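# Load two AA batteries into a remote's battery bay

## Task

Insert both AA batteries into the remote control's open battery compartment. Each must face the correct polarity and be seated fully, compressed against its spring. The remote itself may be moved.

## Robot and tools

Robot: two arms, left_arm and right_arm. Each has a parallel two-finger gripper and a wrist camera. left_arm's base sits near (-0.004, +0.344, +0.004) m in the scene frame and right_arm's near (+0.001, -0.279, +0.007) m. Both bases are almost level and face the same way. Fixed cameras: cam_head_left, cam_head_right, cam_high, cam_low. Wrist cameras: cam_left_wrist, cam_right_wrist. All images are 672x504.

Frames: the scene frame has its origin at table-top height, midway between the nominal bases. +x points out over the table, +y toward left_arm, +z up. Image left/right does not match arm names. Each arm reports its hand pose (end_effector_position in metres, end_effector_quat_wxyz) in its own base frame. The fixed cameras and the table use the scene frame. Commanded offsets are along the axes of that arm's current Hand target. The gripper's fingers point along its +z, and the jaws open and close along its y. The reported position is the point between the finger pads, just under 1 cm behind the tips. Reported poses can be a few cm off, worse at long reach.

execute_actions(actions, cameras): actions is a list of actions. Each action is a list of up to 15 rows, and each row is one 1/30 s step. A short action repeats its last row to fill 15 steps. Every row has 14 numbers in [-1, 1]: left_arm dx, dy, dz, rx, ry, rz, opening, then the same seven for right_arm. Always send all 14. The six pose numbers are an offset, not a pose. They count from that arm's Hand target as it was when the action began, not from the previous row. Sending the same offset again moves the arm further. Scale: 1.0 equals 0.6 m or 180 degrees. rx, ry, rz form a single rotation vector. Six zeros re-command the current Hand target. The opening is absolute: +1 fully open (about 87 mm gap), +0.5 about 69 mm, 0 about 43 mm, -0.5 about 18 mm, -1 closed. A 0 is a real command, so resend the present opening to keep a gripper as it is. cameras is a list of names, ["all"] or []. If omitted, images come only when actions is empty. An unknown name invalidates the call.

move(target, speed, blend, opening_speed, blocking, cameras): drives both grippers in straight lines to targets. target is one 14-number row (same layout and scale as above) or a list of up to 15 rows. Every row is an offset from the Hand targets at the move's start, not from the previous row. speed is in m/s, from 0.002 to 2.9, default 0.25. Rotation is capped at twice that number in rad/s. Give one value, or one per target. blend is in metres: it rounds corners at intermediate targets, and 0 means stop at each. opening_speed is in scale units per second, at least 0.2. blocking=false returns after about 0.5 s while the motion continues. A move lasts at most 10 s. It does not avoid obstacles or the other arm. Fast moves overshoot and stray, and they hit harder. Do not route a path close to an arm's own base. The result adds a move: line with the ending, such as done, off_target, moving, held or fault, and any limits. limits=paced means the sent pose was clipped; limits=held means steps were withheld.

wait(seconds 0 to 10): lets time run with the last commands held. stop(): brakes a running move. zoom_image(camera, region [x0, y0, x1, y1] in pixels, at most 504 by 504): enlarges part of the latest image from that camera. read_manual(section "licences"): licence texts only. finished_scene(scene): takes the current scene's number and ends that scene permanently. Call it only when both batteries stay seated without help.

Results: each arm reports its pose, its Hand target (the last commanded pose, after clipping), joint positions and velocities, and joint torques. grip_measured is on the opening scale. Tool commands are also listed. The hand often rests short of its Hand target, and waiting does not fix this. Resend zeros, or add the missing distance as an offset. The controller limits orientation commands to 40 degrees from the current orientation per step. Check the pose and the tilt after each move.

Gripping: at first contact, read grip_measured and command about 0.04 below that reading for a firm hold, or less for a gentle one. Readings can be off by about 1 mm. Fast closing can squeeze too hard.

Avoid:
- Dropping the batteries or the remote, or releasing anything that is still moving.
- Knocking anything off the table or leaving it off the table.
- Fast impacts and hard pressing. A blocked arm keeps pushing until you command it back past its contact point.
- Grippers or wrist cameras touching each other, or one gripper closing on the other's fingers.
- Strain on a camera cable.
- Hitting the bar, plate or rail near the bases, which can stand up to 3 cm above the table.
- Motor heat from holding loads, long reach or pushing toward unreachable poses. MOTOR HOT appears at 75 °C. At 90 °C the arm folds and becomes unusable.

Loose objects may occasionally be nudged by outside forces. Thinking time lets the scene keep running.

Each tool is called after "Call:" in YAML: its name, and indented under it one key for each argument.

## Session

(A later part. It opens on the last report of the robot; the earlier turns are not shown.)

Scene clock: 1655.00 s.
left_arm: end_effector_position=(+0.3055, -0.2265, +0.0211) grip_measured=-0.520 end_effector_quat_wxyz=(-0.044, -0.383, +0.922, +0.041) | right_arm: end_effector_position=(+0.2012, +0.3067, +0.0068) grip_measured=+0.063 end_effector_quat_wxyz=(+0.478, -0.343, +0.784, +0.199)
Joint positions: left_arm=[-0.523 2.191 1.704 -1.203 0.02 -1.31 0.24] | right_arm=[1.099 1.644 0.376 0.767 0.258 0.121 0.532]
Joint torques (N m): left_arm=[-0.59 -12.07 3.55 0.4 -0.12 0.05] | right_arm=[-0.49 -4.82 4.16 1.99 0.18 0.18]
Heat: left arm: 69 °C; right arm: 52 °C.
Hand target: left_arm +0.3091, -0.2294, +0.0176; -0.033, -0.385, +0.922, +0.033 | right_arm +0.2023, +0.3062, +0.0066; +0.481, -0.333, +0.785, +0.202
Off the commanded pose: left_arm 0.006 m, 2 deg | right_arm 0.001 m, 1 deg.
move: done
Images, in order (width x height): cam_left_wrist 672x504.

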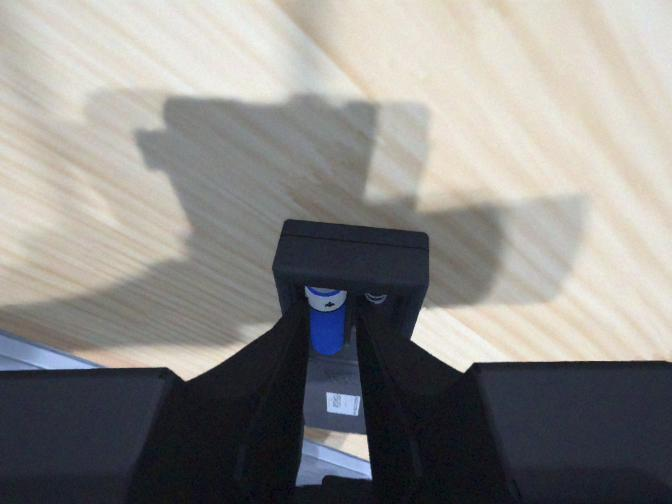

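Call:
move:
  target:
    - [0.0010, 0.0020, -0.0500, 0, 0, 0, -0.52, 0, 0, 0, 0, 0, 0, 0.0]
    - [0.0010, 0.0020, -0.0500, 0, 0, 0, -1.0, 0, 0, 0, 0, 0, 0, 0.0]
  speed: 0.08

Call:
move:
  target: [0.0010, 0.0010, 0.0230, 0, 0, 0, -1.0, 0, 0, 0, 0, 0, 0, 0.0]
  speed: 0.06
  cameras: ["cam_left_wrist"]

Call:
zoom_image:
  camera: "cam_left_wrist"
  region: [255, 190, 415, 330]

Scene clock: 1660.00 s.
left_arm: end_effector_position=(+0.3044, -0.2257, +0.0321) grip_measured=-0.985 end_effector_quat_wxyz=(-0.049, -0.383, +0.921, +0.047) | right_arm: end_effector_position=(+0.2012, +0.3067, +0.0068) grip_measured=+0.063 end_effector_quat_wxyz=(+0.478, -0.343, +0.784, +0.199)
Joint positions: left_arm=[-0.523 2.191 1.746 -1.261 0.02 -1.31 0.008] | right_arm=[1.099 1.644 0.376 0.767 0.258 0.121 0.532]
Joint torques (N m): left_arm=[-0.55 -14.2 6.94 -0.1 -0.11 0.05] | right_arm=[-0.49 -4.81 4.16 1.99 0.18 0.18]
Heat: left arm: 68 °C; right arm: 52 °C.
Hand target: left_arm +0.3104, -0.2301, +0.0476; -0.033, -0.385, +0.922, +0.033 | right_arm +0.2023, +0.3062, +0.0066; +0.481, -0.333, +0.785, +0.202
Off the commanded pose: left_arm 0.017 m, 2 deg | right_arm 0.001 m, 1 deg.
move: off_target (left_arm); target 2's new opening was sent with left_arm's hand 0.017 m and 2 deg from that target

Scene clock: 1660.87 s.
left_arm: end_effector_position=(+0.3040, -0.2255, +0.0267) grip_measured=-0.985 end_effector_quat_wxyz=(-0.048, -0.383, +0.921, +0.046) | right_arm: end_effector_position=(+0.2012, +0.3067, +0.0068) grip_measured=+0.063 end_effector_quat_wxyz=(+0.478, -0.343, +0.784, +0.199)
Joint positions: left_arm=[-0.523 2.191 1.725 -1.236 0.02 -1.31 0.008] | right_arm=[1.099 1.644 0.376 0.767 0.258 0.121 0.532]
Joint torques (N m): left_arm=[-0.7 -13.85 4.79 0.17 -0.12 0.02] | right_arm=[-0.49 -4.81 4.16 1.99 0.18 0.18]
Heat: left arm: 68 °C; right arm: 52 °C.
Hand target: left_arm +0.3084, -0.2296, +0.0339; -0.033, -0.385, +0.922, +0.033 | right_arm +0.2023, +0.3062, +0.0066; +0.481, -0.333, +0.785, +0.202
Off the commanded pose: left_arm 0.009 m, 2 deg | right_arm 0.001 m, 1 deg.
move: done
Images, in order (width x height): cam_left_wrist 672x504.

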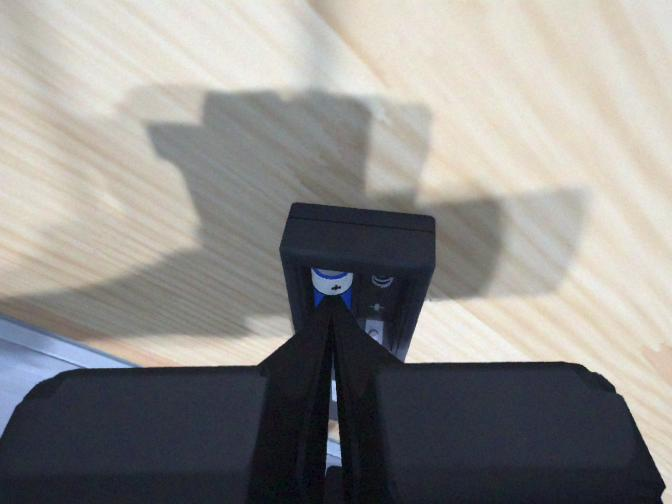

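Scaled by 3.150.

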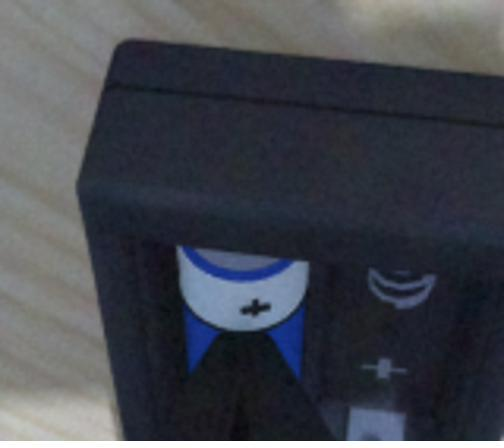

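Call:
move:
  target: [0.0010, 0.0000, 0.0130, 0, 0, 0, -1.0, 0, 0, 0, 0, 0, 0, 0.0]
  speed: 0.03

Call:
move:
  target: [0.0020, 0.0000, 0.0100, 0, 0, 0, -1.0, 0, 0, 0, 0, 0, 0, 0.0]
  speed: 0.03
  cameras: ["cam_left_wrist"]

Call:
zoom_image:
  camera: "cam_left_wrist"
  region: [255, 200, 415, 340]

Scene clock: 1665.23 s.
left_arm: end_effector_position=(+0.3027, -0.2272, +0.0260) grip_measured=-0.985 end_effector_quat_wxyz=(-0.052, -0.384, +0.921, +0.042) | right_arm: end_effector_position=(+0.2012, +0.3067, +0.0068) grip_measured=+0.063 end_effector_quat_wxyz=(+0.478, -0.343, +0.784, +0.199)
Joint positions: left_arm=[-0.523 2.191 1.719 -1.231 0.031 -1.31 0.008] | right_arm=[1.099 1.644 0.376 0.767 0.258 0.121 0.532]
Joint torques (N m): left_arm=[-0.85 -13.34 3.37 0.37 -0.23 0.01] | right_arm=[-0.47 -4.81 4.15 1.99 0.18 0.18]
Heat: left arm: 68 °C; right arm: 52 °C.
Hand target: left_arm +0.3073, -0.2297, +0.0262; -0.033, -0.385, +0.922, +0.033 | right_arm +0.2023, +0.3062, +0.0066; +0.481, -0.333, +0.785, +0.202
Off the commanded pose: left_arm 0.005 m, 2 deg | right_arm 0.001 m, 1 deg.
move: done

Scene clock: 1665.97 s.
left_arm: end_effector_position=(+0.3027, -0.2272, +0.0258) grip_measured=-0.985 end_effector_quat_wxyz=(-0.049, -0.384, +0.921, +0.038) | right_arm: end_effector_position=(+0.2012, +0.3067, +0.0068) grip_measured=+0.063 end_effector_quat_wxyz=(+0.478, -0.343, +0.784, +0.199)
Joint positions: left_arm=[-0.523 2.18 1.703 -1.214 0.031 -1.31 0.008] | right_arm=[1.099 1.644 0.376 0.767 0.258 0.121 0.532]
Joint torques (N m): left_arm=[-1.18 -12.05 3.11 0.47 -0.22 -0.02] | right_arm=[-0.49 -4.81 4.15 1.99 0.18 0.18]
Heat: left arm: 68 °C; right arm: 52 °C.
Hand target: left_arm +0.3060, -0.2304, +0.0202; -0.033, -0.385, +0.922, +0.033 | right_arm +0.2023, +0.3062, +0.0066; +0.481, -0.333, +0.785, +0.202
Off the commanded pose: left_arm 0.007 m, 2 deg | right_arm 0.001 m, 1 deg.
move: done
Images, in order (width x height): cam_left_wrist 672x504.

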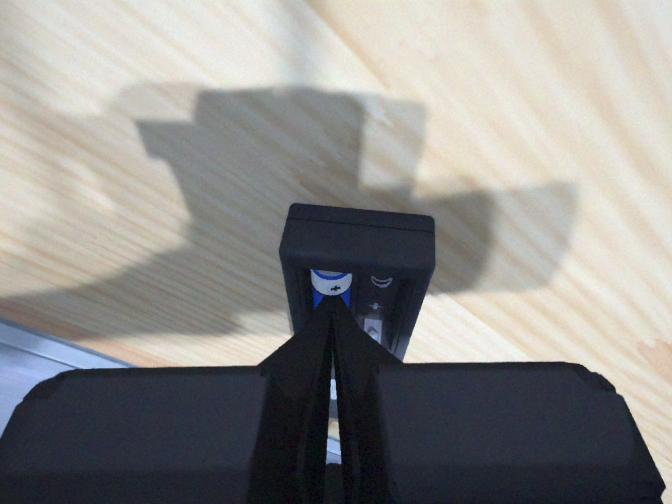

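Scaled by 3.150.

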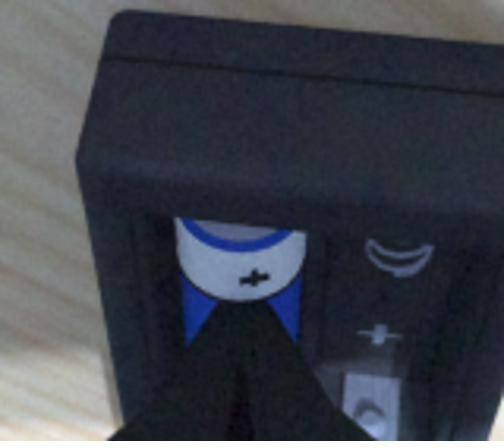

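Call:
move:
  target: [0.0010, 0.0000, 0.0080, 0, 0, 0, -1.0, 0, 0, 0, 0, 0, 0, 0.0]
  speed: 0.03

Scene clock: 1668.20 s.
left_arm: end_effector_position=(+0.3026, -0.2271, +0.0257) grip_measured=-0.985 end_effector_quat_wxyz=(-0.047, -0.384, +0.922, +0.035) | right_arm: end_effector_position=(+0.2012, +0.3067, +0.0068) grip_measured=+0.063 end_effector_quat_wxyz=(+0.478, -0.343, +0.784, +0.199)
Joint positions: left_arm=[-0.523 2.172 1.691 -1.203 0.031 -1.31 0.008] | right_arm=[1.099 1.644 0.376 0.767 0.258 0.121 0.532]
Joint torques (N m): left_arm=[-1.32 -10.96 2.81 0.53 -0.23 -0.05] | right_arm=[-0.49 -4.81 4.16 1.99 0.18 0.18]
Heat: left arm: 67 °C; right arm: 52 °C.
Hand target: left_arm +0.3051, -0.2306, +0.0156; -0.033, -0.385, +0.922, +0.033 | right_arm +0.2023, +0.3062, +0.0066; +0.481, -0.333, +0.785, +0.202
Off the commanded pose: left_arm 0.011 m, 2 deg | right_arm 0.001 m, 1 deg.
move: off_target (left_arm)

Call:
move:
  target:
    - [0.0010, 0.0040, -0.0400, 0, 0, 0, -1.0, 0, 0, 0, 0, 0, 0, 0.0]
    - [0.0480, 0.0015, -0.0420, 0, 0, 0, -1.0, 0, 0, 0, 0, 0, 0, 0.0]
  speed: 0.08
  cameras: ["cam_left_wrist", "cam_right_wrist"]

Call:
zoom_image:
  camera: "cam_left_wrist"
  region: [260, 150, 440, 320]

Call:
zoom_image:
  camera: "cam_right_wrist"
  region: [265, 0, 345, 76]

Scene clock: 1674.50 s.
left_arm: end_effector_position=(+0.2840, -0.2507, +0.0267) grip_measured=-0.985 end_effector_quat_wxyz=(-0.046, -0.378, +0.924, +0.044) | right_arm: end_effector_position=(+0.2012, +0.3067, +0.0068) grip_measured=+0.063 end_effector_quat_wxyz=(+0.478, -0.343, +0.784, +0.199)
Joint positions: left_arm=[-0.602 2.172 1.695 -1.217 0.028 -1.377 0.008] | right_arm=[1.099 1.644 0.376 0.767 0.258 0.121 0.532]
Joint torques (N m): left_arm=[-0.2 -15.15 5.24 -0.09 -0.13 -0.04] | right_arm=[-0.49 -4.81 4.15 1.99 0.18 0.19]
Heat: left arm: 68 °C; right arm: 52 °C.
Hand target: left_arm +0.2864, -0.2514, +0.0416; -0.033, -0.385, +0.922, +0.033 | right_arm +0.2023, +0.3062, +0.0066; +0.481, -0.333, +0.785, +0.202
Off the commanded pose: left_arm 0.015 m, 2 deg | right_arm 0.001 m, 1 deg.
move: off_target (left_arm)
Images, in order (width x height): cam_left_wrist 672x504, cam_right_wrist 672x504.

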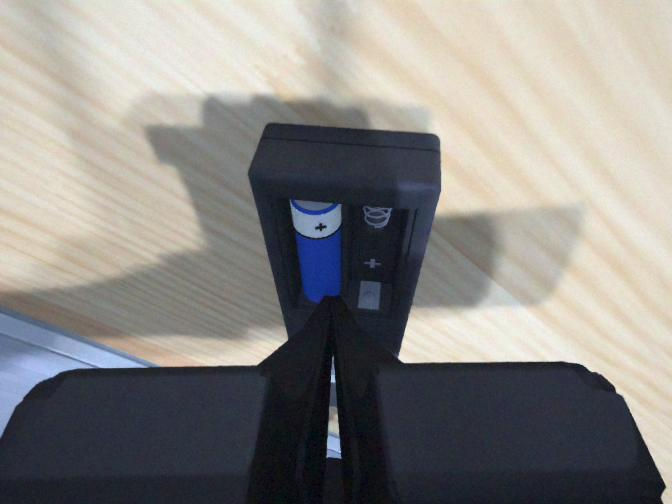

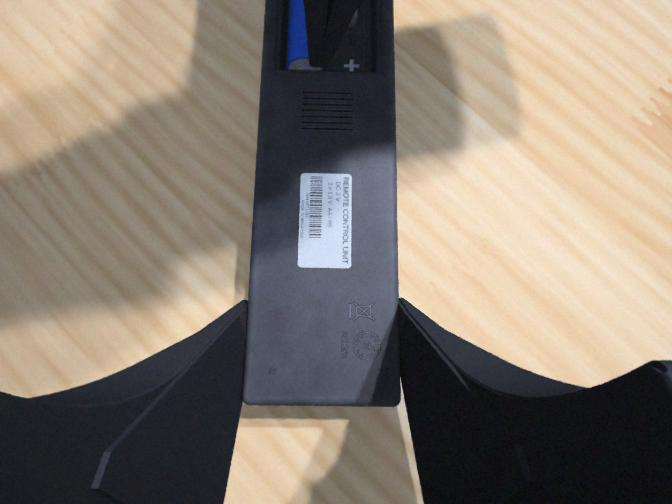

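Scaled by 2.800.

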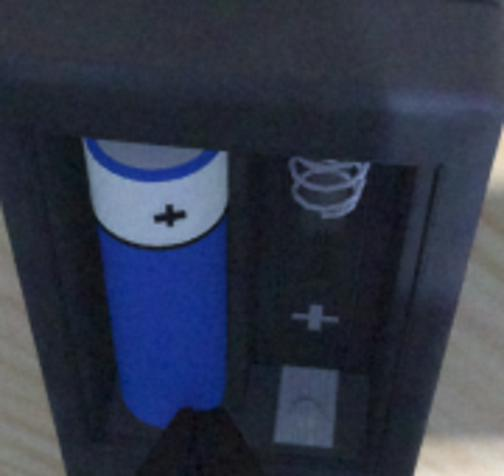

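Scaled by 6.300.

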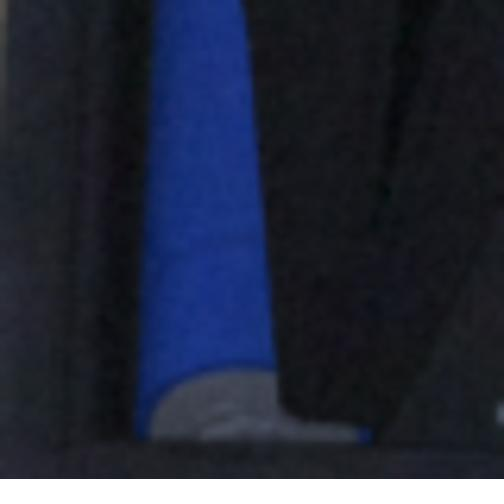

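Call:
move:
  target: [0.0000, 0.0025, 0.0280, 0, 0, 0, -1.0, 0, 0, 0, 0, 0, 0, 0.0]
  speed: 0.05

Call:
move:
  target: [0.0000, 0.0000, 0.0100, 0, 0, 0, -1.0, 0, 0, 0, 0, 0, 0, 0.0]
  speed: 0.03
  cameras: ["cam_right_wrist"]

Call:
zoom_image:
  camera: "cam_right_wrist"
  region: [265, 0, 345, 76]

Scene clock: 1679.77 s.
left_arm: end_effector_position=(+0.2822, -0.2518, +0.0256) grip_measured=-0.985 end_effector_quat_wxyz=(-0.046, -0.379, +0.924, +0.034) | right_arm: end_effector_position=(+0.2012, +0.3067, +0.0068) grip_measured=+0.063 end_effector_quat_wxyz=(+0.478, -0.343, +0.784, +0.199)
Joint positions: left_arm=[-0.602 2.153 1.66 -1.185 0.039 -1.379 0.008] | right_arm=[1.099 1.644 0.376 0.767 0.258 0.121 0.532]
Joint torques (N m): left_arm=[-0.24 -12.75 3.25 0.25 -0.23 -0.03] | right_arm=[-0.5 -4.81 4.15 1.99 0.18 0.18]
Heat: left arm: 70 °C; right arm: 52 °C.
Hand target: left_arm +0.2840, -0.2497, +0.0251; -0.033, -0.385, +0.922, +0.033 | right_arm +0.2023, +0.3062, +0.0066; +0.481, -0.333, +0.785, +0.202
Off the commanded pose: left_arm 0.003 m, 2 deg | right_arm 0.001 m, 1 deg.
move: done

Scene clock: 1680.47 s.
left_arm: end_effector_position=(+0.2822, -0.2518, +0.0254) grip_measured=-0.985 end_effector_quat_wxyz=(-0.043, -0.379, +0.924, +0.030) | right_arm: end_effector_position=(+0.2012, +0.3067, +0.0068) grip_measured=+0.063 end_effector_quat_wxyz=(+0.478, -0.343, +0.784, +0.199)
Joint positions: left_arm=[-0.602 2.145 1.648 -1.172 0.039 -1.379 0.008] | right_arm=[1.099 1.644 0.376 0.767 0.258 0.121 0.532]
Joint torques (N m): left_arm=[-0.24 -11.48 2.88 0.35 -0.25 -0.02] | right_arm=[-0.49 -4.81 4.16 1.99 0.18 0.19]
Heat: left arm: 70 °C; right arm: 52 °C.
Hand target: left_arm +0.2834, -0.2495, +0.0191; -0.033, -0.385, +0.922, +0.033 | right_arm +0.2023, +0.3062, +0.0066; +0.481, -0.333, +0.785, +0.202
Off the commanded pose: left_arm 0.007 m, 1 deg | right_arm 0.001 m, 1 deg.
move: done
Images, in order (width x height): cam_right_wrist 672x504.

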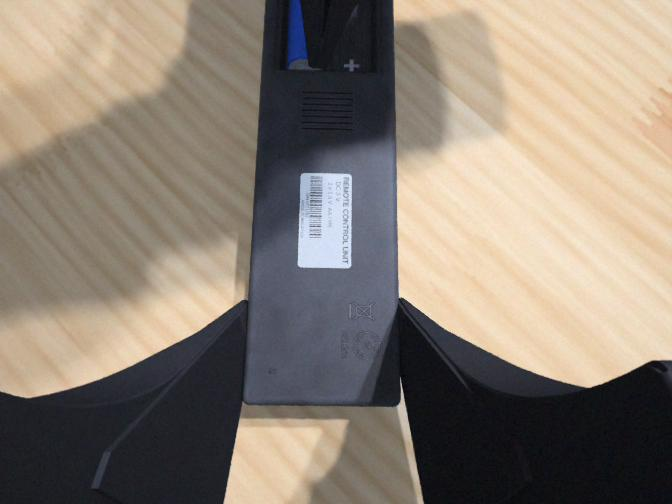

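Scaled by 6.300.

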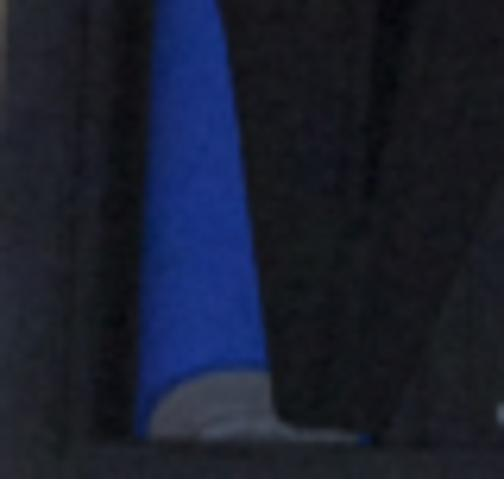

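Call:
move:
  target:
    - [0.00355, 0.00863, -0.09967, 0, 0, 0, -1.0, 0, 0, 0, 0, 0, 0, 0.0]
    - [-0.13057, 0.22935, -0.14547, 0.02182, -0.02118, 0.24189, 0.0, 0, 0, 0, 0, 0, 0, 0.0]
  speed: 0.2
  blend: [0.02, 0]
  opening_speed: 0.8
  cameras: ["cam_left_wrist", "cam_right_wrist", "cam_low"]

Call:
zoom_image:
  camera: "cam_low"
  region: [280, 188, 330, 228]

Call:
zoom_image:
  camera: "cam_right_wrist"
  region: [220, 0, 430, 160]

Scene clock: 1719.60 s.
left_arm: end_effector_position=(+0.2440, -0.1014, +0.1071) grip_measured=+0.000 end_effector_quat_wxyz=(-0.025, -0.017, +1.000, +0.008) | right_arm: end_effector_position=(+0.2012, +0.3067, +0.0068) grip_measured=+0.063 end_effector_quat_wxyz=(+0.478, -0.343, +0.784, +0.199)
Joint positions: left_arm=[-0.336 1.739 1.421 -1.305 0.001 -0.37 0.5] | right_arm=[1.099 1.644 0.376 0.767 0.258 0.121 0.532]
Joint torques (N m): left_arm=[0.61 -11.56 5.07 0.36 -0.03 0.25] | right_arm=[-0.5 -4.81 4.15 1.99 0.18 0.18]
Heat: left arm: 68 °C; right arm: 52 °C.
Hand target: left_arm +0.2486, -0.1003, +0.1151; +0.000, -0.015, +1.000, +0.000 | right_arm +0.2023, +0.3062, +0.0066; +0.481, -0.333, +0.785, +0.202
Off the commanded pose: left_arm 0.009 m, 3 deg | right_arm 0.001 m, 1 deg.
move: off_target (left_arm); target 2's new opening was sent with left_arm's hand 0.009 m and 3 deg from that target
Images, in order (width x height): cam_low 672x504, cam_left_wrist 672x504, cam_right_wrist 672x504.

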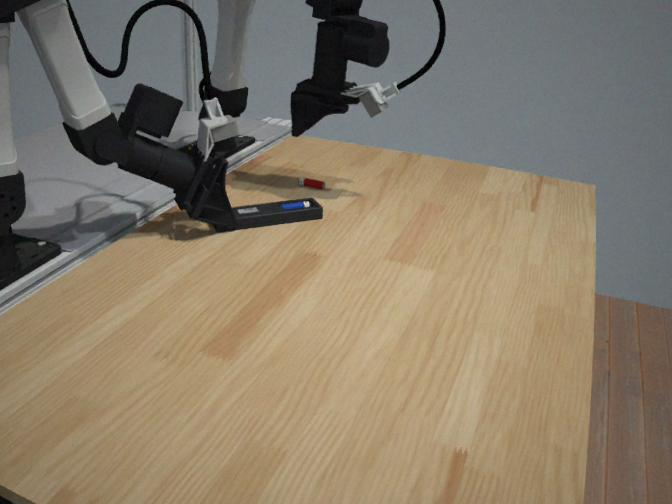

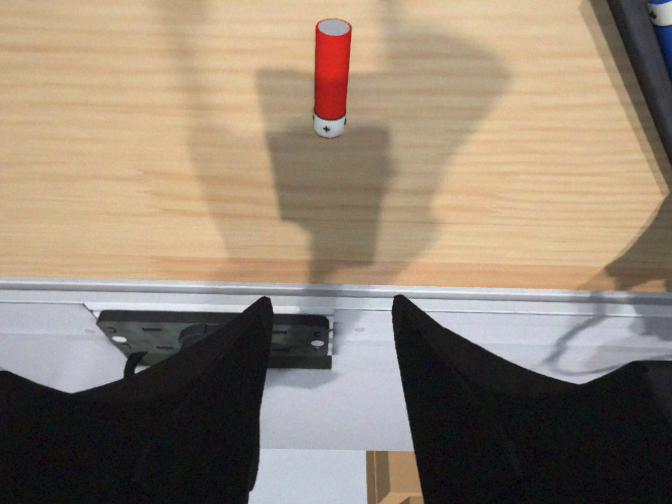

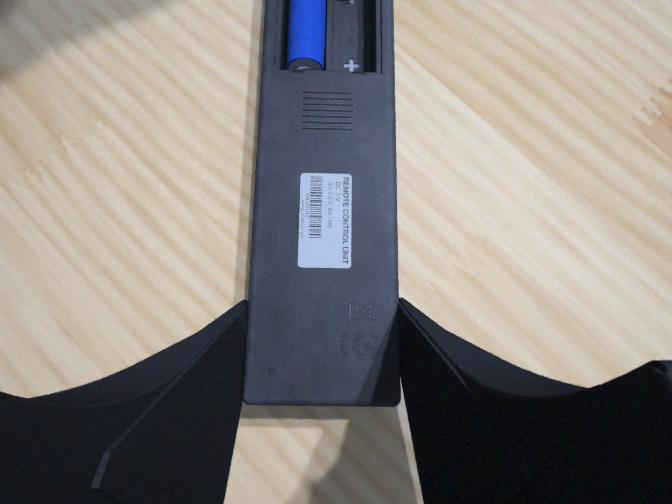

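Scaled by 10.080.

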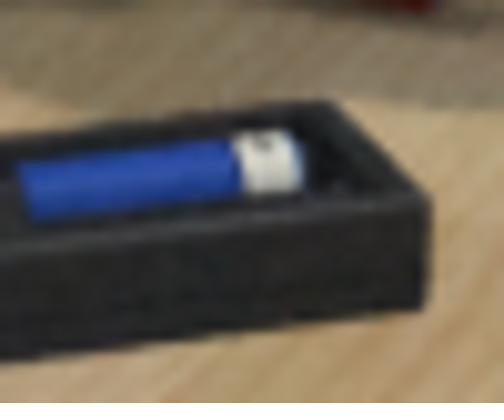

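Scaled by 2.400.

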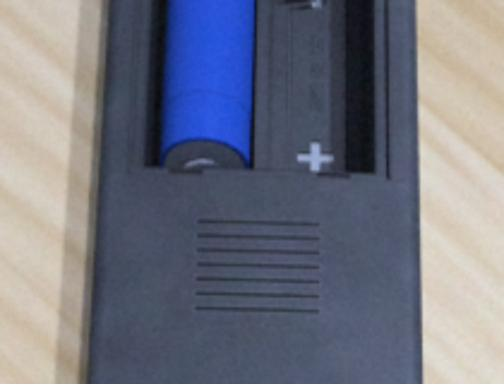

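Call:
move:
  target: [0,0,0.1168,0,0,0,0,0,0,0,0,0,0,0]
  speed: 0.15
  cameras: ["cam_left_wrist"]

Scene clock: 1745.03 s.
left_arm: end_effector_position=(+0.2436, -0.1013, +0.0481) grip_measured=+0.000 end_effector_quat_wxyz=(-0.005, -0.017, +1.000, +0.001) | right_arm: end_effector_position=(+0.2012, +0.3067, +0.0068) grip_measured=+0.063 end_effector_quat_wxyz=(+0.478, -0.343, +0.784, +0.199)
Joint positions: left_arm=[-0.336 1.74 1.192 -1.033 0.001 -0.37 0.5] | right_arm=[1.099 1.644 0.376 0.767 0.258 0.121 0.532]
Joint torques (N m): left_arm=[0.68 -6.83 5.03 0.45 -0.02 0.24] | right_arm=[-0.5 -4.81 4.15 1.99 0.18 0.18]
Heat: left arm: 66 °C; right arm: 52 °C.
Hand target: left_arm +0.2486, -0.1003, +0.0450; +0.000, -0.015, +1.000, +0.000 | right_arm +0.2023, +0.3062, +0.0066; +0.481, -0.333, +0.785, +0.202
Off the commanded pose: left_arm 0.006 m, 1 deg | right_arm 0.001 m, 1 deg.
move: done
Images, in order (width x height): cam_left_wrist 672x504.

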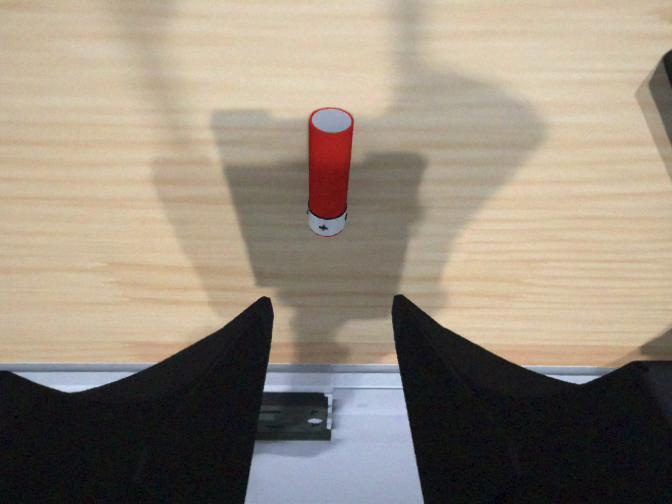

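Call:
move:
  target: [-0.005,0.0025,0.0325,0,0,0,0,0,0,0,0,0,0,0]
  speed: 0.08
  cameras: ["cam_left_wrist"]

Scene clock: 1764.63 s.
left_arm: end_effector_position=(+0.2463, -0.1004, +0.0287) grip_measured=+0.000 end_effector_quat_wxyz=(-0.005, -0.016, +1.000, +0.001) | right_arm: end_effector_position=(+0.2012, +0.3067, +0.0068) grip_measured=+0.063 end_effector_quat_wxyz=(+0.478, -0.343, +0.784, +0.199)
Joint positions: left_arm=[-0.331 1.774 1.151 -0.958 0.001 -0.362 0.5] | right_arm=[1.099 1.644 0.376 0.767 0.258 0.121 0.532]
Joint torques (N m): left_arm=[0.91 -7.05 4.9 0.49 -0.02 0.24] | right_arm=[-0.49 -4.81 4.16 1.99 0.18 0.19]
Heat: left arm: 62 °C; right arm: 52 °C.
Hand target: left_arm +0.2515, -0.0988, +0.0254; +0.000, -0.015, +1.000, +0.000 | right_arm +0.2023, +0.3062, +0.0066; +0.481, -0.333, +0.785, +0.202
Off the commanded pose: left_arm 0.006 m, 1 deg | right_arm 0.001 m, 1 deg.
move: done
Images, in order (width x height): cam_left_wrist 672x504.

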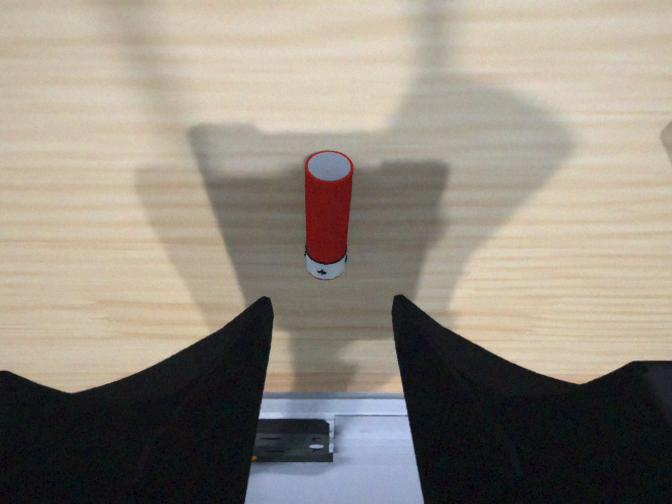

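Call:
move:
  target:
    - [-0.0147,0.0033,0,0,0,0.0111,0,0,0,0,0,0,0,0]
    - [-0.0147,0.0033,0.0213,0,0,0.0111,0,0,0,0,0,0,0,0]
  speed: 0.06
  cameras: ["cam_left_wrist"]

Scene clock: 1800.87 s.
left_arm: end_effector_position=(+0.2561, -0.0981, +0.0166) grip_measured=+0.000 end_effector_quat_wxyz=(-0.004, +0.001, +1.000, +0.001) | right_arm: end_effector_position=(+0.2012, +0.3067, +0.0068) grip_measured=+0.063 end_effector_quat_wxyz=(+0.478, -0.343, +0.784, +0.199)
Joint positions: left_arm=[-0.318 1.822 1.159 -0.917 0.001 -0.316 0.5] | right_arm=[1.099 1.644 0.376 0.767 0.258 0.121 0.532]
Joint torques (N m): left_arm=[0.79 -7.38 4.66 0.51 -0.02 0.25] | right_arm=[-0.49 -4.81 4.16 1.99 0.18 0.18]
Heat: left arm: 57 °C; right arm: 52 °C.
Hand target: left_arm +0.2603, -0.0964, +0.0127; +0.000, +0.002, +1.000, +0.000 | right_arm +0.2023, +0.3062, +0.0066; +0.481, -0.333, +0.785, +0.202
Off the commanded pose: left_arm 0.006 m, 1 deg | right_arm 0.001 m, 1 deg.
move: done
Images, in order (width x height): cam_left_wrist 672x504.

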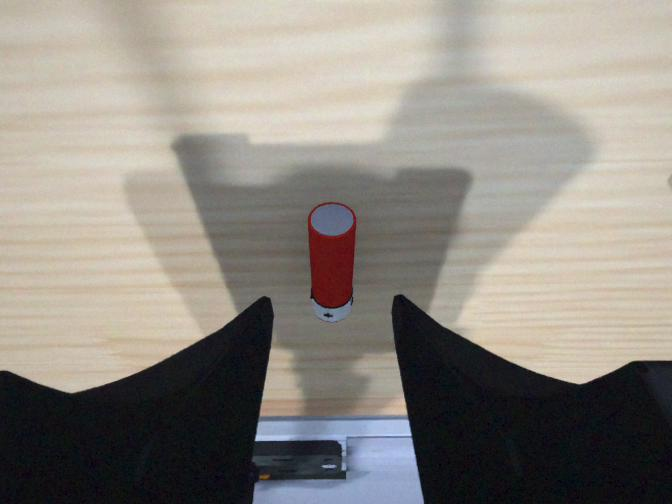

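Call:
move:
  target: [0,0,0.0042,0,0,0,0,0,0,0,0,0,0,0]
  speed: 0.05

Call:
move:
  target: [0,0,0,0,0,0,-0.66,0,0,0,0,0,0,0]
  speed: 0.05
  opening_speed: 0.5
  cameras: ["cam_left_wrist"]

Scene clock: 1812.93 s.
left_arm: end_effector_position=(+0.2560, -0.0980, +0.0148) grip_measured=+0.000 end_effector_quat_wxyz=(-0.003, +0.001, +1.000, +0.000) | right_arm: end_effector_position=(+0.2012, +0.3067, +0.0068) grip_measured=+0.063 end_effector_quat_wxyz=(+0.478, -0.343, +0.784, +0.199)
Joint positions: left_arm=[-0.318 1.822 1.152 -0.907 0.001 -0.316 0.5] | right_arm=[1.099 1.644 0.376 0.767 0.258 0.121 0.532]
Joint torques (N m): left_arm=[0.72 -6.91 4.75 0.49 -0.02 0.25] | right_arm=[-0.49 -4.81 4.16 1.99 0.18 0.18]
Heat: left arm: 56 °C; right arm: 52 °C.
Hand target: left_arm +0.2603, -0.0965, +0.0102; +0.000, +0.002, +1.000, +0.000 | right_arm +0.2023, +0.3062, +0.0066; +0.481, -0.333, +0.785, +0.202
Off the commanded pose: left_arm 0.007 m, 0 deg | right_arm 0.001 m, 1 deg.
move: done

Scene clock: 1814.47 s.
left_arm: end_effector_position=(+0.2561, -0.0981, +0.0148) grip_measured=-0.634 end_effector_quat_wxyz=(-0.003, +0.001, +1.000, +0.000) | right_arm: end_effector_position=(+0.2012, +0.3067, +0.0068) grip_measured=+0.063 end_effector_quat_wxyz=(+0.478, -0.343, +0.784, +0.199)
Joint positions: left_arm=[-0.318 1.822 1.152 -0.907 0.001 -0.316 0.183] | right_arm=[1.099 1.644 0.376 0.767 0.258 0.121 0.532]
Joint torques (N m): left_arm=[0.72 -6.94 4.74 0.49 -0.02 0.25] | right_arm=[-0.5 -4.81 4.15 1.99 0.18 0.18]
Heat: left arm: 56 °C; right arm: 52 °C.
Hand target: left_arm +0.2603, -0.0965, +0.0102; +0.000, +0.002, +1.000, +0.000 | right_arm +0.2023, +0.3062, +0.0066; +0.481, -0.333, +0.785, +0.202
Off the commanded pose: left_arm 0.007 m, 0 deg | right_arm 0.001 m, 1 deg.
move: done
Images, in order (width x height): cam_left_wrist 672x504.

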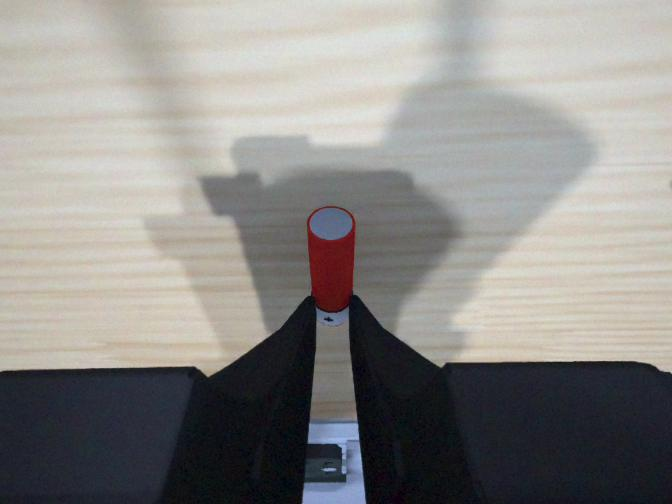

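Call:
move:
  target: [0,0,0,0,0,0,-0.45,0,0,0,0,0,0,0]
  speed: 0.05
  opening_speed: 0.6

Call:
move:
  target: [0,0,0.0038,0,0,0,-0.45,0,0,0,0,0,0,0]
  speed: 0.05

Call:
move:
  target: [0,0,0,0,0,0,-0.68,0,0,0,0,0,0,0]
  speed: 0.05
  opening_speed: 0.4

Scene clock: 1820.30 s.
left_arm: end_effector_position=(+0.2557, -0.0980, +0.0140) grip_measured=-0.450 end_effector_quat_wxyz=(-0.005, +0.001, +1.000, +0.001) | right_arm: end_effector_position=(+0.2012, +0.3067, +0.0068) grip_measured=+0.063 end_effector_quat_wxyz=(+0.478, -0.343, +0.784, +0.199)
Joint positions: left_arm=[-0.318 1.825 1.152 -0.907 0.001 -0.316 0.275] | right_arm=[1.099 1.644 0.376 0.767 0.258 0.121 0.532]
Joint torques (N m): left_arm=[0.75 -7.25 4.75 0.48 -0.01 0.25] | right_arm=[-0.5 -4.79 4.16 1.99 0.18 0.19]
Heat: left arm: 55 °C; right arm: 52 °C.
Hand target: left_arm +0.2602, -0.0964, +0.0102; +0.000, +0.002, +1.000, +0.000 | right_arm +0.2023, +0.3062, +0.0066; +0.481, -0.333, +0.785, +0.202
Off the commanded pose: left_arm 0.006 m, 1 deg | right_arm 0.001 m, 1 deg.
move: done

Scene clock: 1821.00 s.
left_arm: end_effector_position=(+0.2558, -0.0980, +0.0126) grip_measured=-0.450 end_effector_quat_wxyz=(-0.003, +0.001, +1.000, +0.000) | right_arm: end_effector_position=(+0.2012, +0.3067, +0.0068) grip_measured=+0.063 end_effector_quat_wxyz=(+0.478, -0.343, +0.784, +0.199)
Joint positions: left_arm=[-0.318 1.825 1.147 -0.899 0.001 -0.316 0.275] | right_arm=[1.099 1.644 0.376 0.767 0.258 0.121 0.532]
Joint torques (N m): left_arm=[0.75 -6.89 4.75 0.5 -0.02 0.26] | right_arm=[-0.5 -4.81 4.15 1.99 0.17 0.18]
Heat: left arm: 55 °C; right arm: 52 °C.
Hand target: left_arm +0.2603, -0.0964, +0.0079; +0.000, +0.002, +1.000, +0.000 | right_arm +0.2023, +0.3062, +0.0066; +0.481, -0.333, +0.785, +0.202
Off the commanded pose: left_arm 0.007 m, 0 deg | right_arm 0.001 m, 1 deg.
move: done

Scene clock: 1821.80 s.
left_arm: end_effector_position=(+0.2559, -0.0980, +0.0126) grip_measured=-0.606 end_effector_quat_wxyz=(-0.003, +0.001, +1.000, +0.000) | right_arm: end_effector_position=(+0.2012, +0.3067, +0.0068) grip_measured=+0.063 end_effector_quat_wxyz=(+0.478, -0.343, +0.784, +0.199)
Joint positions: left_arm=[-0.318 1.825 1.147 -0.898 0.001 -0.316 0.197] | right_arm=[1.099 1.644 0.376 0.767 0.258 0.121 0.532]
Joint torques (N m): left_arm=[0.73 -6.9 4.72 0.49 -0.02 0.26] | right_arm=[-0.49 -4.81 4.15 1.99 0.17 0.18]
Heat: left arm: 55 °C; right arm: 52 °C.
Hand target: left_arm +0.2602, -0.0964, +0.0079; +0.000, +0.002, +1.000, +0.000 | right_arm +0.2023, +0.3062, +0.0066; +0.481, -0.333, +0.785, +0.202
Off the commanded pose: left_arm 0.007 m, 0 deg | right_arm 0.001 m, 1 deg.
move: done

Call:
move:
  target:
    - [0,0,-0.06,0,0,0,-0.68,0,0,0,0,0,0,0]
    - [0,0,-0.1952,0,0,0,-0.68,0,0,0,0,0,0,0]
  speed: [0.08,0.18]
  blend: [0.01,0]
  cameras: ["cam_left_wrist"]

Scene clock: 1841.53 s.
left_arm: end_effector_position=(+0.2549, -0.0977, +0.1116) grip_measured=-0.606 end_effector_quat_wxyz=(-0.022, +0.001, +1.000, +0.007) | right_arm: end_effector_position=(+0.2012, +0.3067, +0.0068) grip_measured=+0.063 end_effector_quat_wxyz=(+0.478, -0.343, +0.784, +0.199)
Joint positions: left_arm=[-0.318 1.769 1.476 -1.324 0.001 -0.316 0.197] | right_arm=[1.099 1.644 0.376 0.767 0.258 0.121 0.532]
Joint torques (N m): left_arm=[0.7 -11.11 7.21 0.14 -0.02 0.25] | right_arm=[-0.5 -4.81 4.15 1.99 0.18 0.18]
Heat: left arm: 55 °C; right arm: 52 °C.
Hand target: left_arm +0.2602, -0.0964, +0.1250; +0.000, +0.002, +1.000, +0.000 | right_arm +0.2023, +0.3062, +0.0066; +0.481, -0.333, +0.785, +0.202
Off the commanded pose: left_arm 0.014 m, 3 deg | right_arm 0.001 m, 1 deg.
move: off_target (left_arm)
Images, in order (width x height): cam_left_wrist 672x504.

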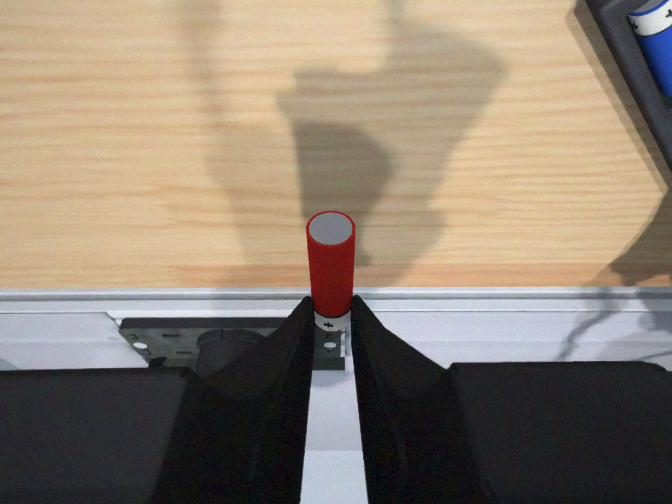

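Call:
move:
  target: [-0.053,-0.292,0,0,0,-0.2567,-0.68,0,0,0,0,0,0,0]
  speed: 0.2
  cameras: ["cam_left_wrist"]

Scene clock: 1847.53 s.
left_arm: end_effector_position=(+0.2886, -0.2680, +0.1227) grip_measured=-0.606 end_effector_quat_wxyz=(-0.002, -0.385, +0.923, +0.002) | right_arm: end_effector_position=(+0.2012, +0.3067, +0.0068) grip_measured=+0.063 end_effector_quat_wxyz=(+0.478, -0.343, +0.784, +0.199)
Joint positions: left_arm=[-0.643 2.076 1.945 -1.445 0.002 -1.433 0.197] | right_arm=[1.099 1.644 0.376 0.767 0.258 0.121 0.532]
Joint torques (N m): left_arm=[-0.46 -9.66 7.42 0.12 -0.07 -0.04] | right_arm=[-0.49 -4.81 4.16 1.99 0.17 0.19]
Heat: left arm: 56 °C; right arm: 52 °C.
Hand target: left_arm +0.2913, -0.2719, +0.1251; +0.000, -0.390, +0.921, +0.000 | right_arm +0.2023, +0.3062, +0.0066; +0.481, -0.333, +0.785, +0.202
Off the commanded pose: left_arm 0.005 m, 1 deg | right_arm 0.001 m, 1 deg.
move: done
Images, in order (width x height): cam_left_wrist 672x504.

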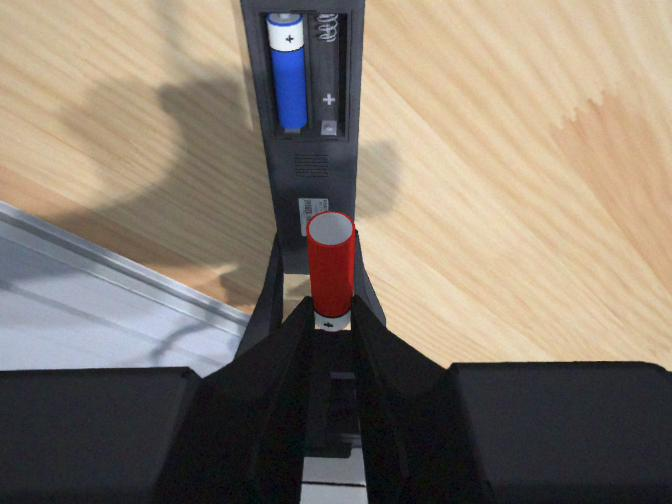

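Call:
move:
  target: [0,0,0.1,0,0.0889,0,-0.68,0,0,0,0,0,0,0]
  speed: 0.15
  cameras: ["cam_left_wrist"]

Scene clock: 1855.03 s.
left_arm: end_effector_position=(+0.2886, -0.2701, +0.0665) grip_measured=-0.606 end_effector_quat_wxyz=(-0.125, -0.388, +0.912, -0.047) | right_arm: end_effector_position=(+0.2012, +0.3067, +0.0068) grip_measured=+0.063 end_effector_quat_wxyz=(+0.478, -0.343, +0.784, +0.199)
Joint positions: left_arm=[-0.539 2.146 1.76 -1.259 0.257 -1.334 0.197] | right_arm=[1.099 1.644 0.376 0.767 0.258 0.121 0.532]
Joint torques (N m): left_arm=[0.46 -10.59 5.22 0.23 0.25 0.2] | right_arm=[-0.5 -4.79 4.16 1.99 0.18 0.18]
Heat: left arm: 56 °C; right arm: 52 °C.
Hand target: left_arm +0.2912, -0.2718, +0.0650; -0.128, -0.387, +0.912, -0.054 | right_arm +0.2023, +0.3062, +0.0066; +0.481, -0.333, +0.785, +0.202
Off the commanded pose: left_arm 0.004 m, 1 deg | right_arm 0.001 m, 1 deg.
move: done
Images, in order (width x height): cam_left_wrist 672x504.

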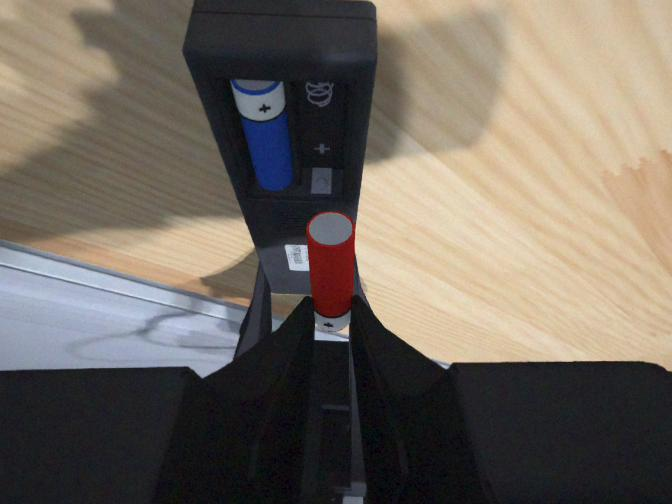

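Call:
move:
  target: [-0.0093,0.0067,0.0321,0,0,0,-0.68,0,0,0,0,0,0,0]
  speed: 0.08
  cameras: ["cam_left_wrist"]

Scene clock: 1866.93 s.
left_arm: end_effector_position=(+0.2855, -0.2683, +0.0469) grip_measured=-0.606 end_effector_quat_wxyz=(-0.125, -0.387, +0.913, -0.048) | right_arm: end_effector_position=(+0.2012, +0.3067, +0.0068) grip_measured=+0.063 end_effector_quat_wxyz=(+0.478, -0.343, +0.784, +0.199)
Joint positions: left_arm=[-0.539 2.146 1.681 -1.179 0.258 -1.331 0.197] | right_arm=[1.099 1.644 0.376 0.767 0.258 0.121 0.532]
Joint torques (N m): left_arm=[0.75 -10.51 5 0.24 0.25 0.22] | right_arm=[-0.5 -4.79 4.16 1.99 0.18 0.18]
Heat: left arm: 57 °C; right arm: 52 °C.
Hand target: left_arm +0.2884, -0.2690, +0.0450; -0.128, -0.387, +0.912, -0.054 | right_arm +0.2023, +0.3062, +0.0066; +0.481, -0.333, +0.785, +0.202
Off the commanded pose: left_arm 0.004 m, 1 deg | right_arm 0.001 m, 1 deg.
move: done
Images, in order (width x height): cam_left_wrist 672x504.

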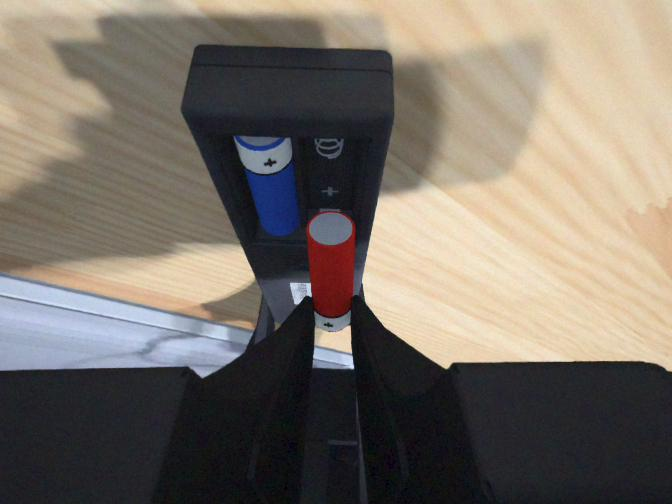

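Call:
move:
  target: [-0.01245,0.00165,0.01815,0.0014,0,-0.0048,-0.68,0,0,0,0,0,0,0]
  speed: 0.06
  cameras: ["cam_left_wrist", "cam_right_wrist"]

Scene clock: 1880.30 s.
left_arm: end_effector_position=(+0.2881, -0.2647, +0.0370) grip_measured=-0.606 end_effector_quat_wxyz=(-0.122, -0.392, +0.911, -0.052) | right_arm: end_effector_position=(+0.2012, +0.3067, +0.0068) grip_measured=+0.063 end_effector_quat_wxyz=(+0.478, -0.343, +0.784, +0.199)
Joint positions: left_arm=[-0.527 2.146 1.641 -1.131 0.258 -1.331 0.197] | right_arm=[1.099 1.644 0.376 0.767 0.258 0.121 0.532]
Joint torques (N m): left_arm=[0.73 -9.76 4.94 0.28 0.25 0.17] | right_arm=[-0.5 -4.81 4.16 1.99 0.18 0.19]
Heat: left arm: 57 °C; right arm: 52 °C.
Hand target: left_arm +0.2906, -0.2652, +0.0324; -0.128, -0.394, +0.909, -0.055 | right_arm +0.2023, +0.3062, +0.0066; +0.481, -0.333, +0.785, +0.202
Off the commanded pose: left_arm 0.005 m, 1 deg | right_arm 0.001 m, 1 deg.
move: done
Images, in order (width x height): cam_left_wrist 672x504, cam_right_wrist 672x504.

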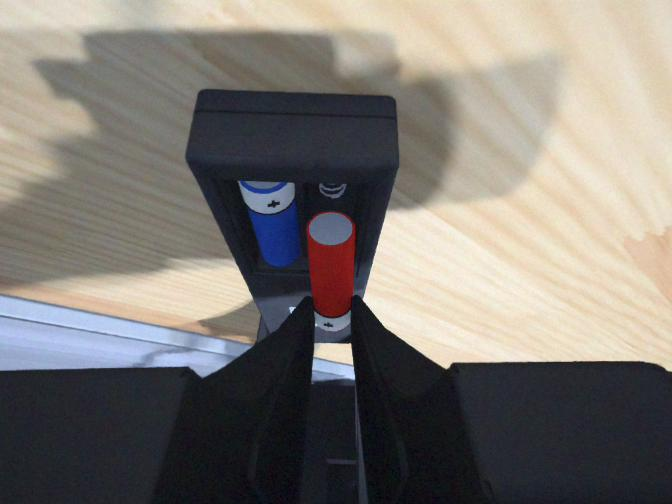

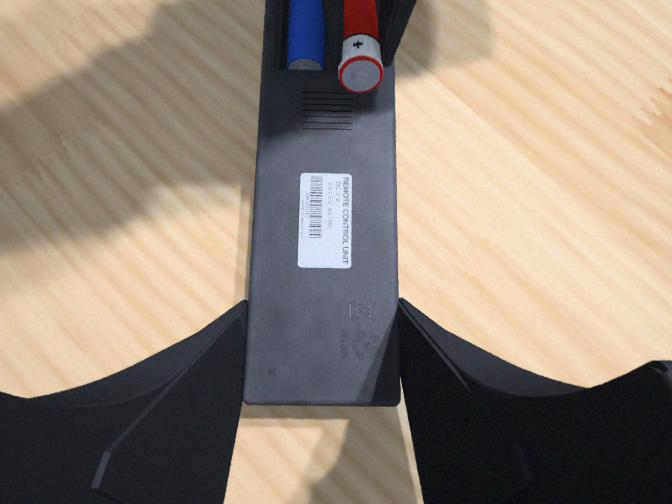

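Call:
move:
  target: [-0.0037,0,0.0103,0,0,0,-0.68,0,0,0,0,0,0,0]
  speed: 0.05
  cameras: ["cam_left_wrist", "cam_right_wrist"]

Scene clock: 1890.10 s.
left_arm: end_effector_position=(+0.2875, -0.2657, +0.0343) grip_measured=-0.606 end_effector_quat_wxyz=(-0.127, -0.392, +0.909, -0.055) | right_arm: end_effector_position=(+0.2012, +0.3067, +0.0068) grip_measured=+0.063 end_effector_quat_wxyz=(+0.478, -0.343, +0.784, +0.199)
Joint positions: left_arm=[-0.525 2.149 1.631 -1.118 0.27 -1.331 0.197] | right_arm=[1.099 1.644 0.376 0.767 0.258 0.121 0.532]
Joint torques (N m): left_arm=[0.57 -9.37 4.55 0.34 0.12 0.18] | right_arm=[-0.5 -4.81 4.16 1.99 0.18 0.19]
Heat: left arm: 57 °C; right arm: 52 °C.
Hand target: left_arm +0.2908, -0.2650, +0.0259; -0.128, -0.394, +0.909, -0.055 | right_arm +0.2023, +0.3062, +0.0066; +0.481, -0.333, +0.785, +0.202
Off the commanded pose: left_arm 0.009 m, 0 deg | right_arm 0.001 m, 1 deg.
move: done
Images, in order (width x height): cam_left_wrist 672x504, cam_right_wrist 672x504.

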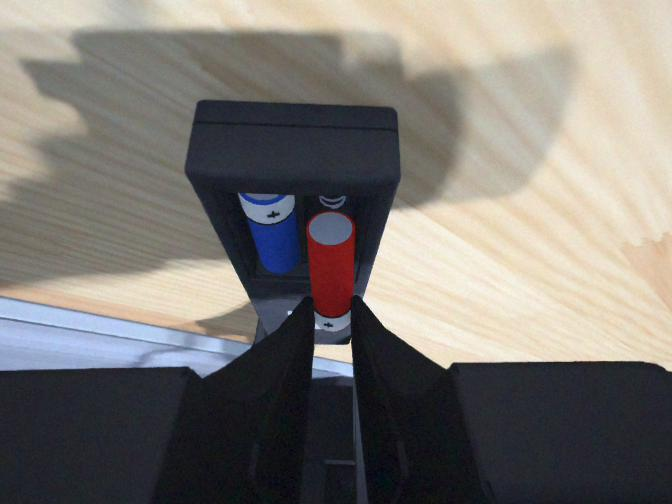

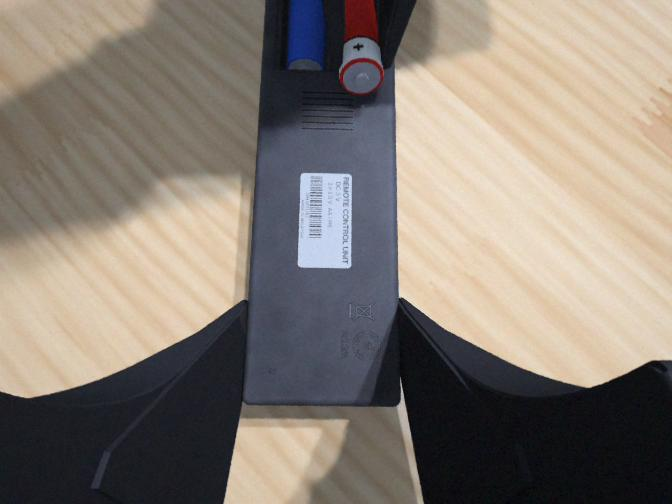

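Call:
zoom_image:
  camera: "cam_left_wrist"
  region: [230, 170, 420, 340]

Call:
zoom_image:
  camera: "cam_right_wrist"
  region: [255, 0, 415, 110]

Scaled by 2.653.

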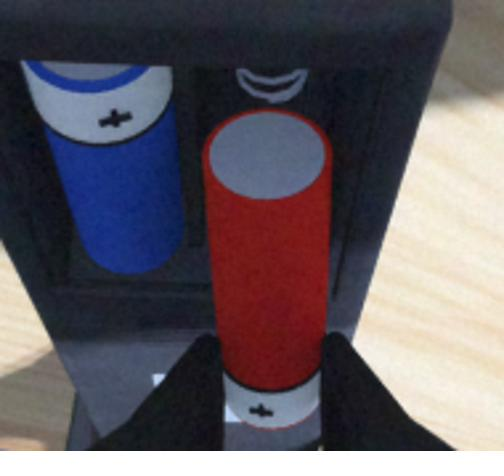

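Scaled by 3.150.

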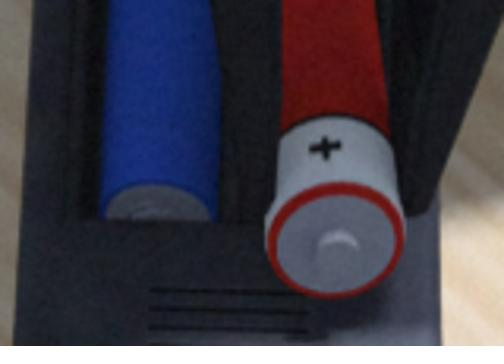

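Call:
move:
  target: [-0.0037,0,0.0095,0,0,0,-0.68,0,0,0,0,0,0,0]
  speed: 0.05
  cameras: ["cam_left_wrist"]

Scene clock: 1904.03 s.
left_arm: end_effector_position=(+0.2877, -0.2653, +0.0337) grip_measured=-0.606 end_effector_quat_wxyz=(-0.131, -0.394, +0.908, -0.058) | right_arm: end_effector_position=(+0.2012, +0.3067, +0.0068) grip_measured=+0.063 end_effector_quat_wxyz=(+0.478, -0.343, +0.784, +0.199)
Joint positions: left_arm=[-0.52 2.149 1.625 -1.113 0.281 -1.33 0.197] | right_arm=[1.099 1.644 0.376 0.767 0.258 0.121 0.532]
Joint torques (N m): left_arm=[0.2 -8.72 4 0.48 0.01 0.17] | right_arm=[-0.5 -4.81 4.16 1.99 0.18 0.18]
Heat: left arm: 58 °C; right arm: 52 °C.
Hand target: left_arm +0.2913, -0.2646, +0.0198; -0.128, -0.394, +0.909, -0.055 | right_arm +0.2023, +0.3062, +0.0066; +0.481, -0.333, +0.785, +0.202
Off the commanded pose: left_arm 0.014 m, 1 deg | right_arm 0.001 m, 1 deg.
move: off_target (left_arm)
Images, in order (width x height): cam_left_wrist 672x504.

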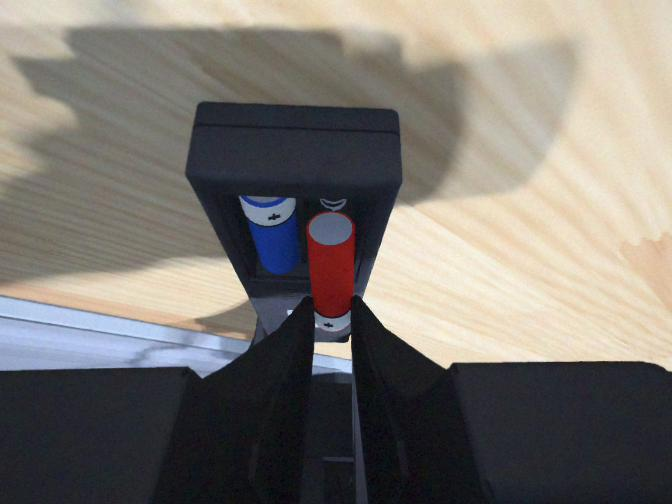

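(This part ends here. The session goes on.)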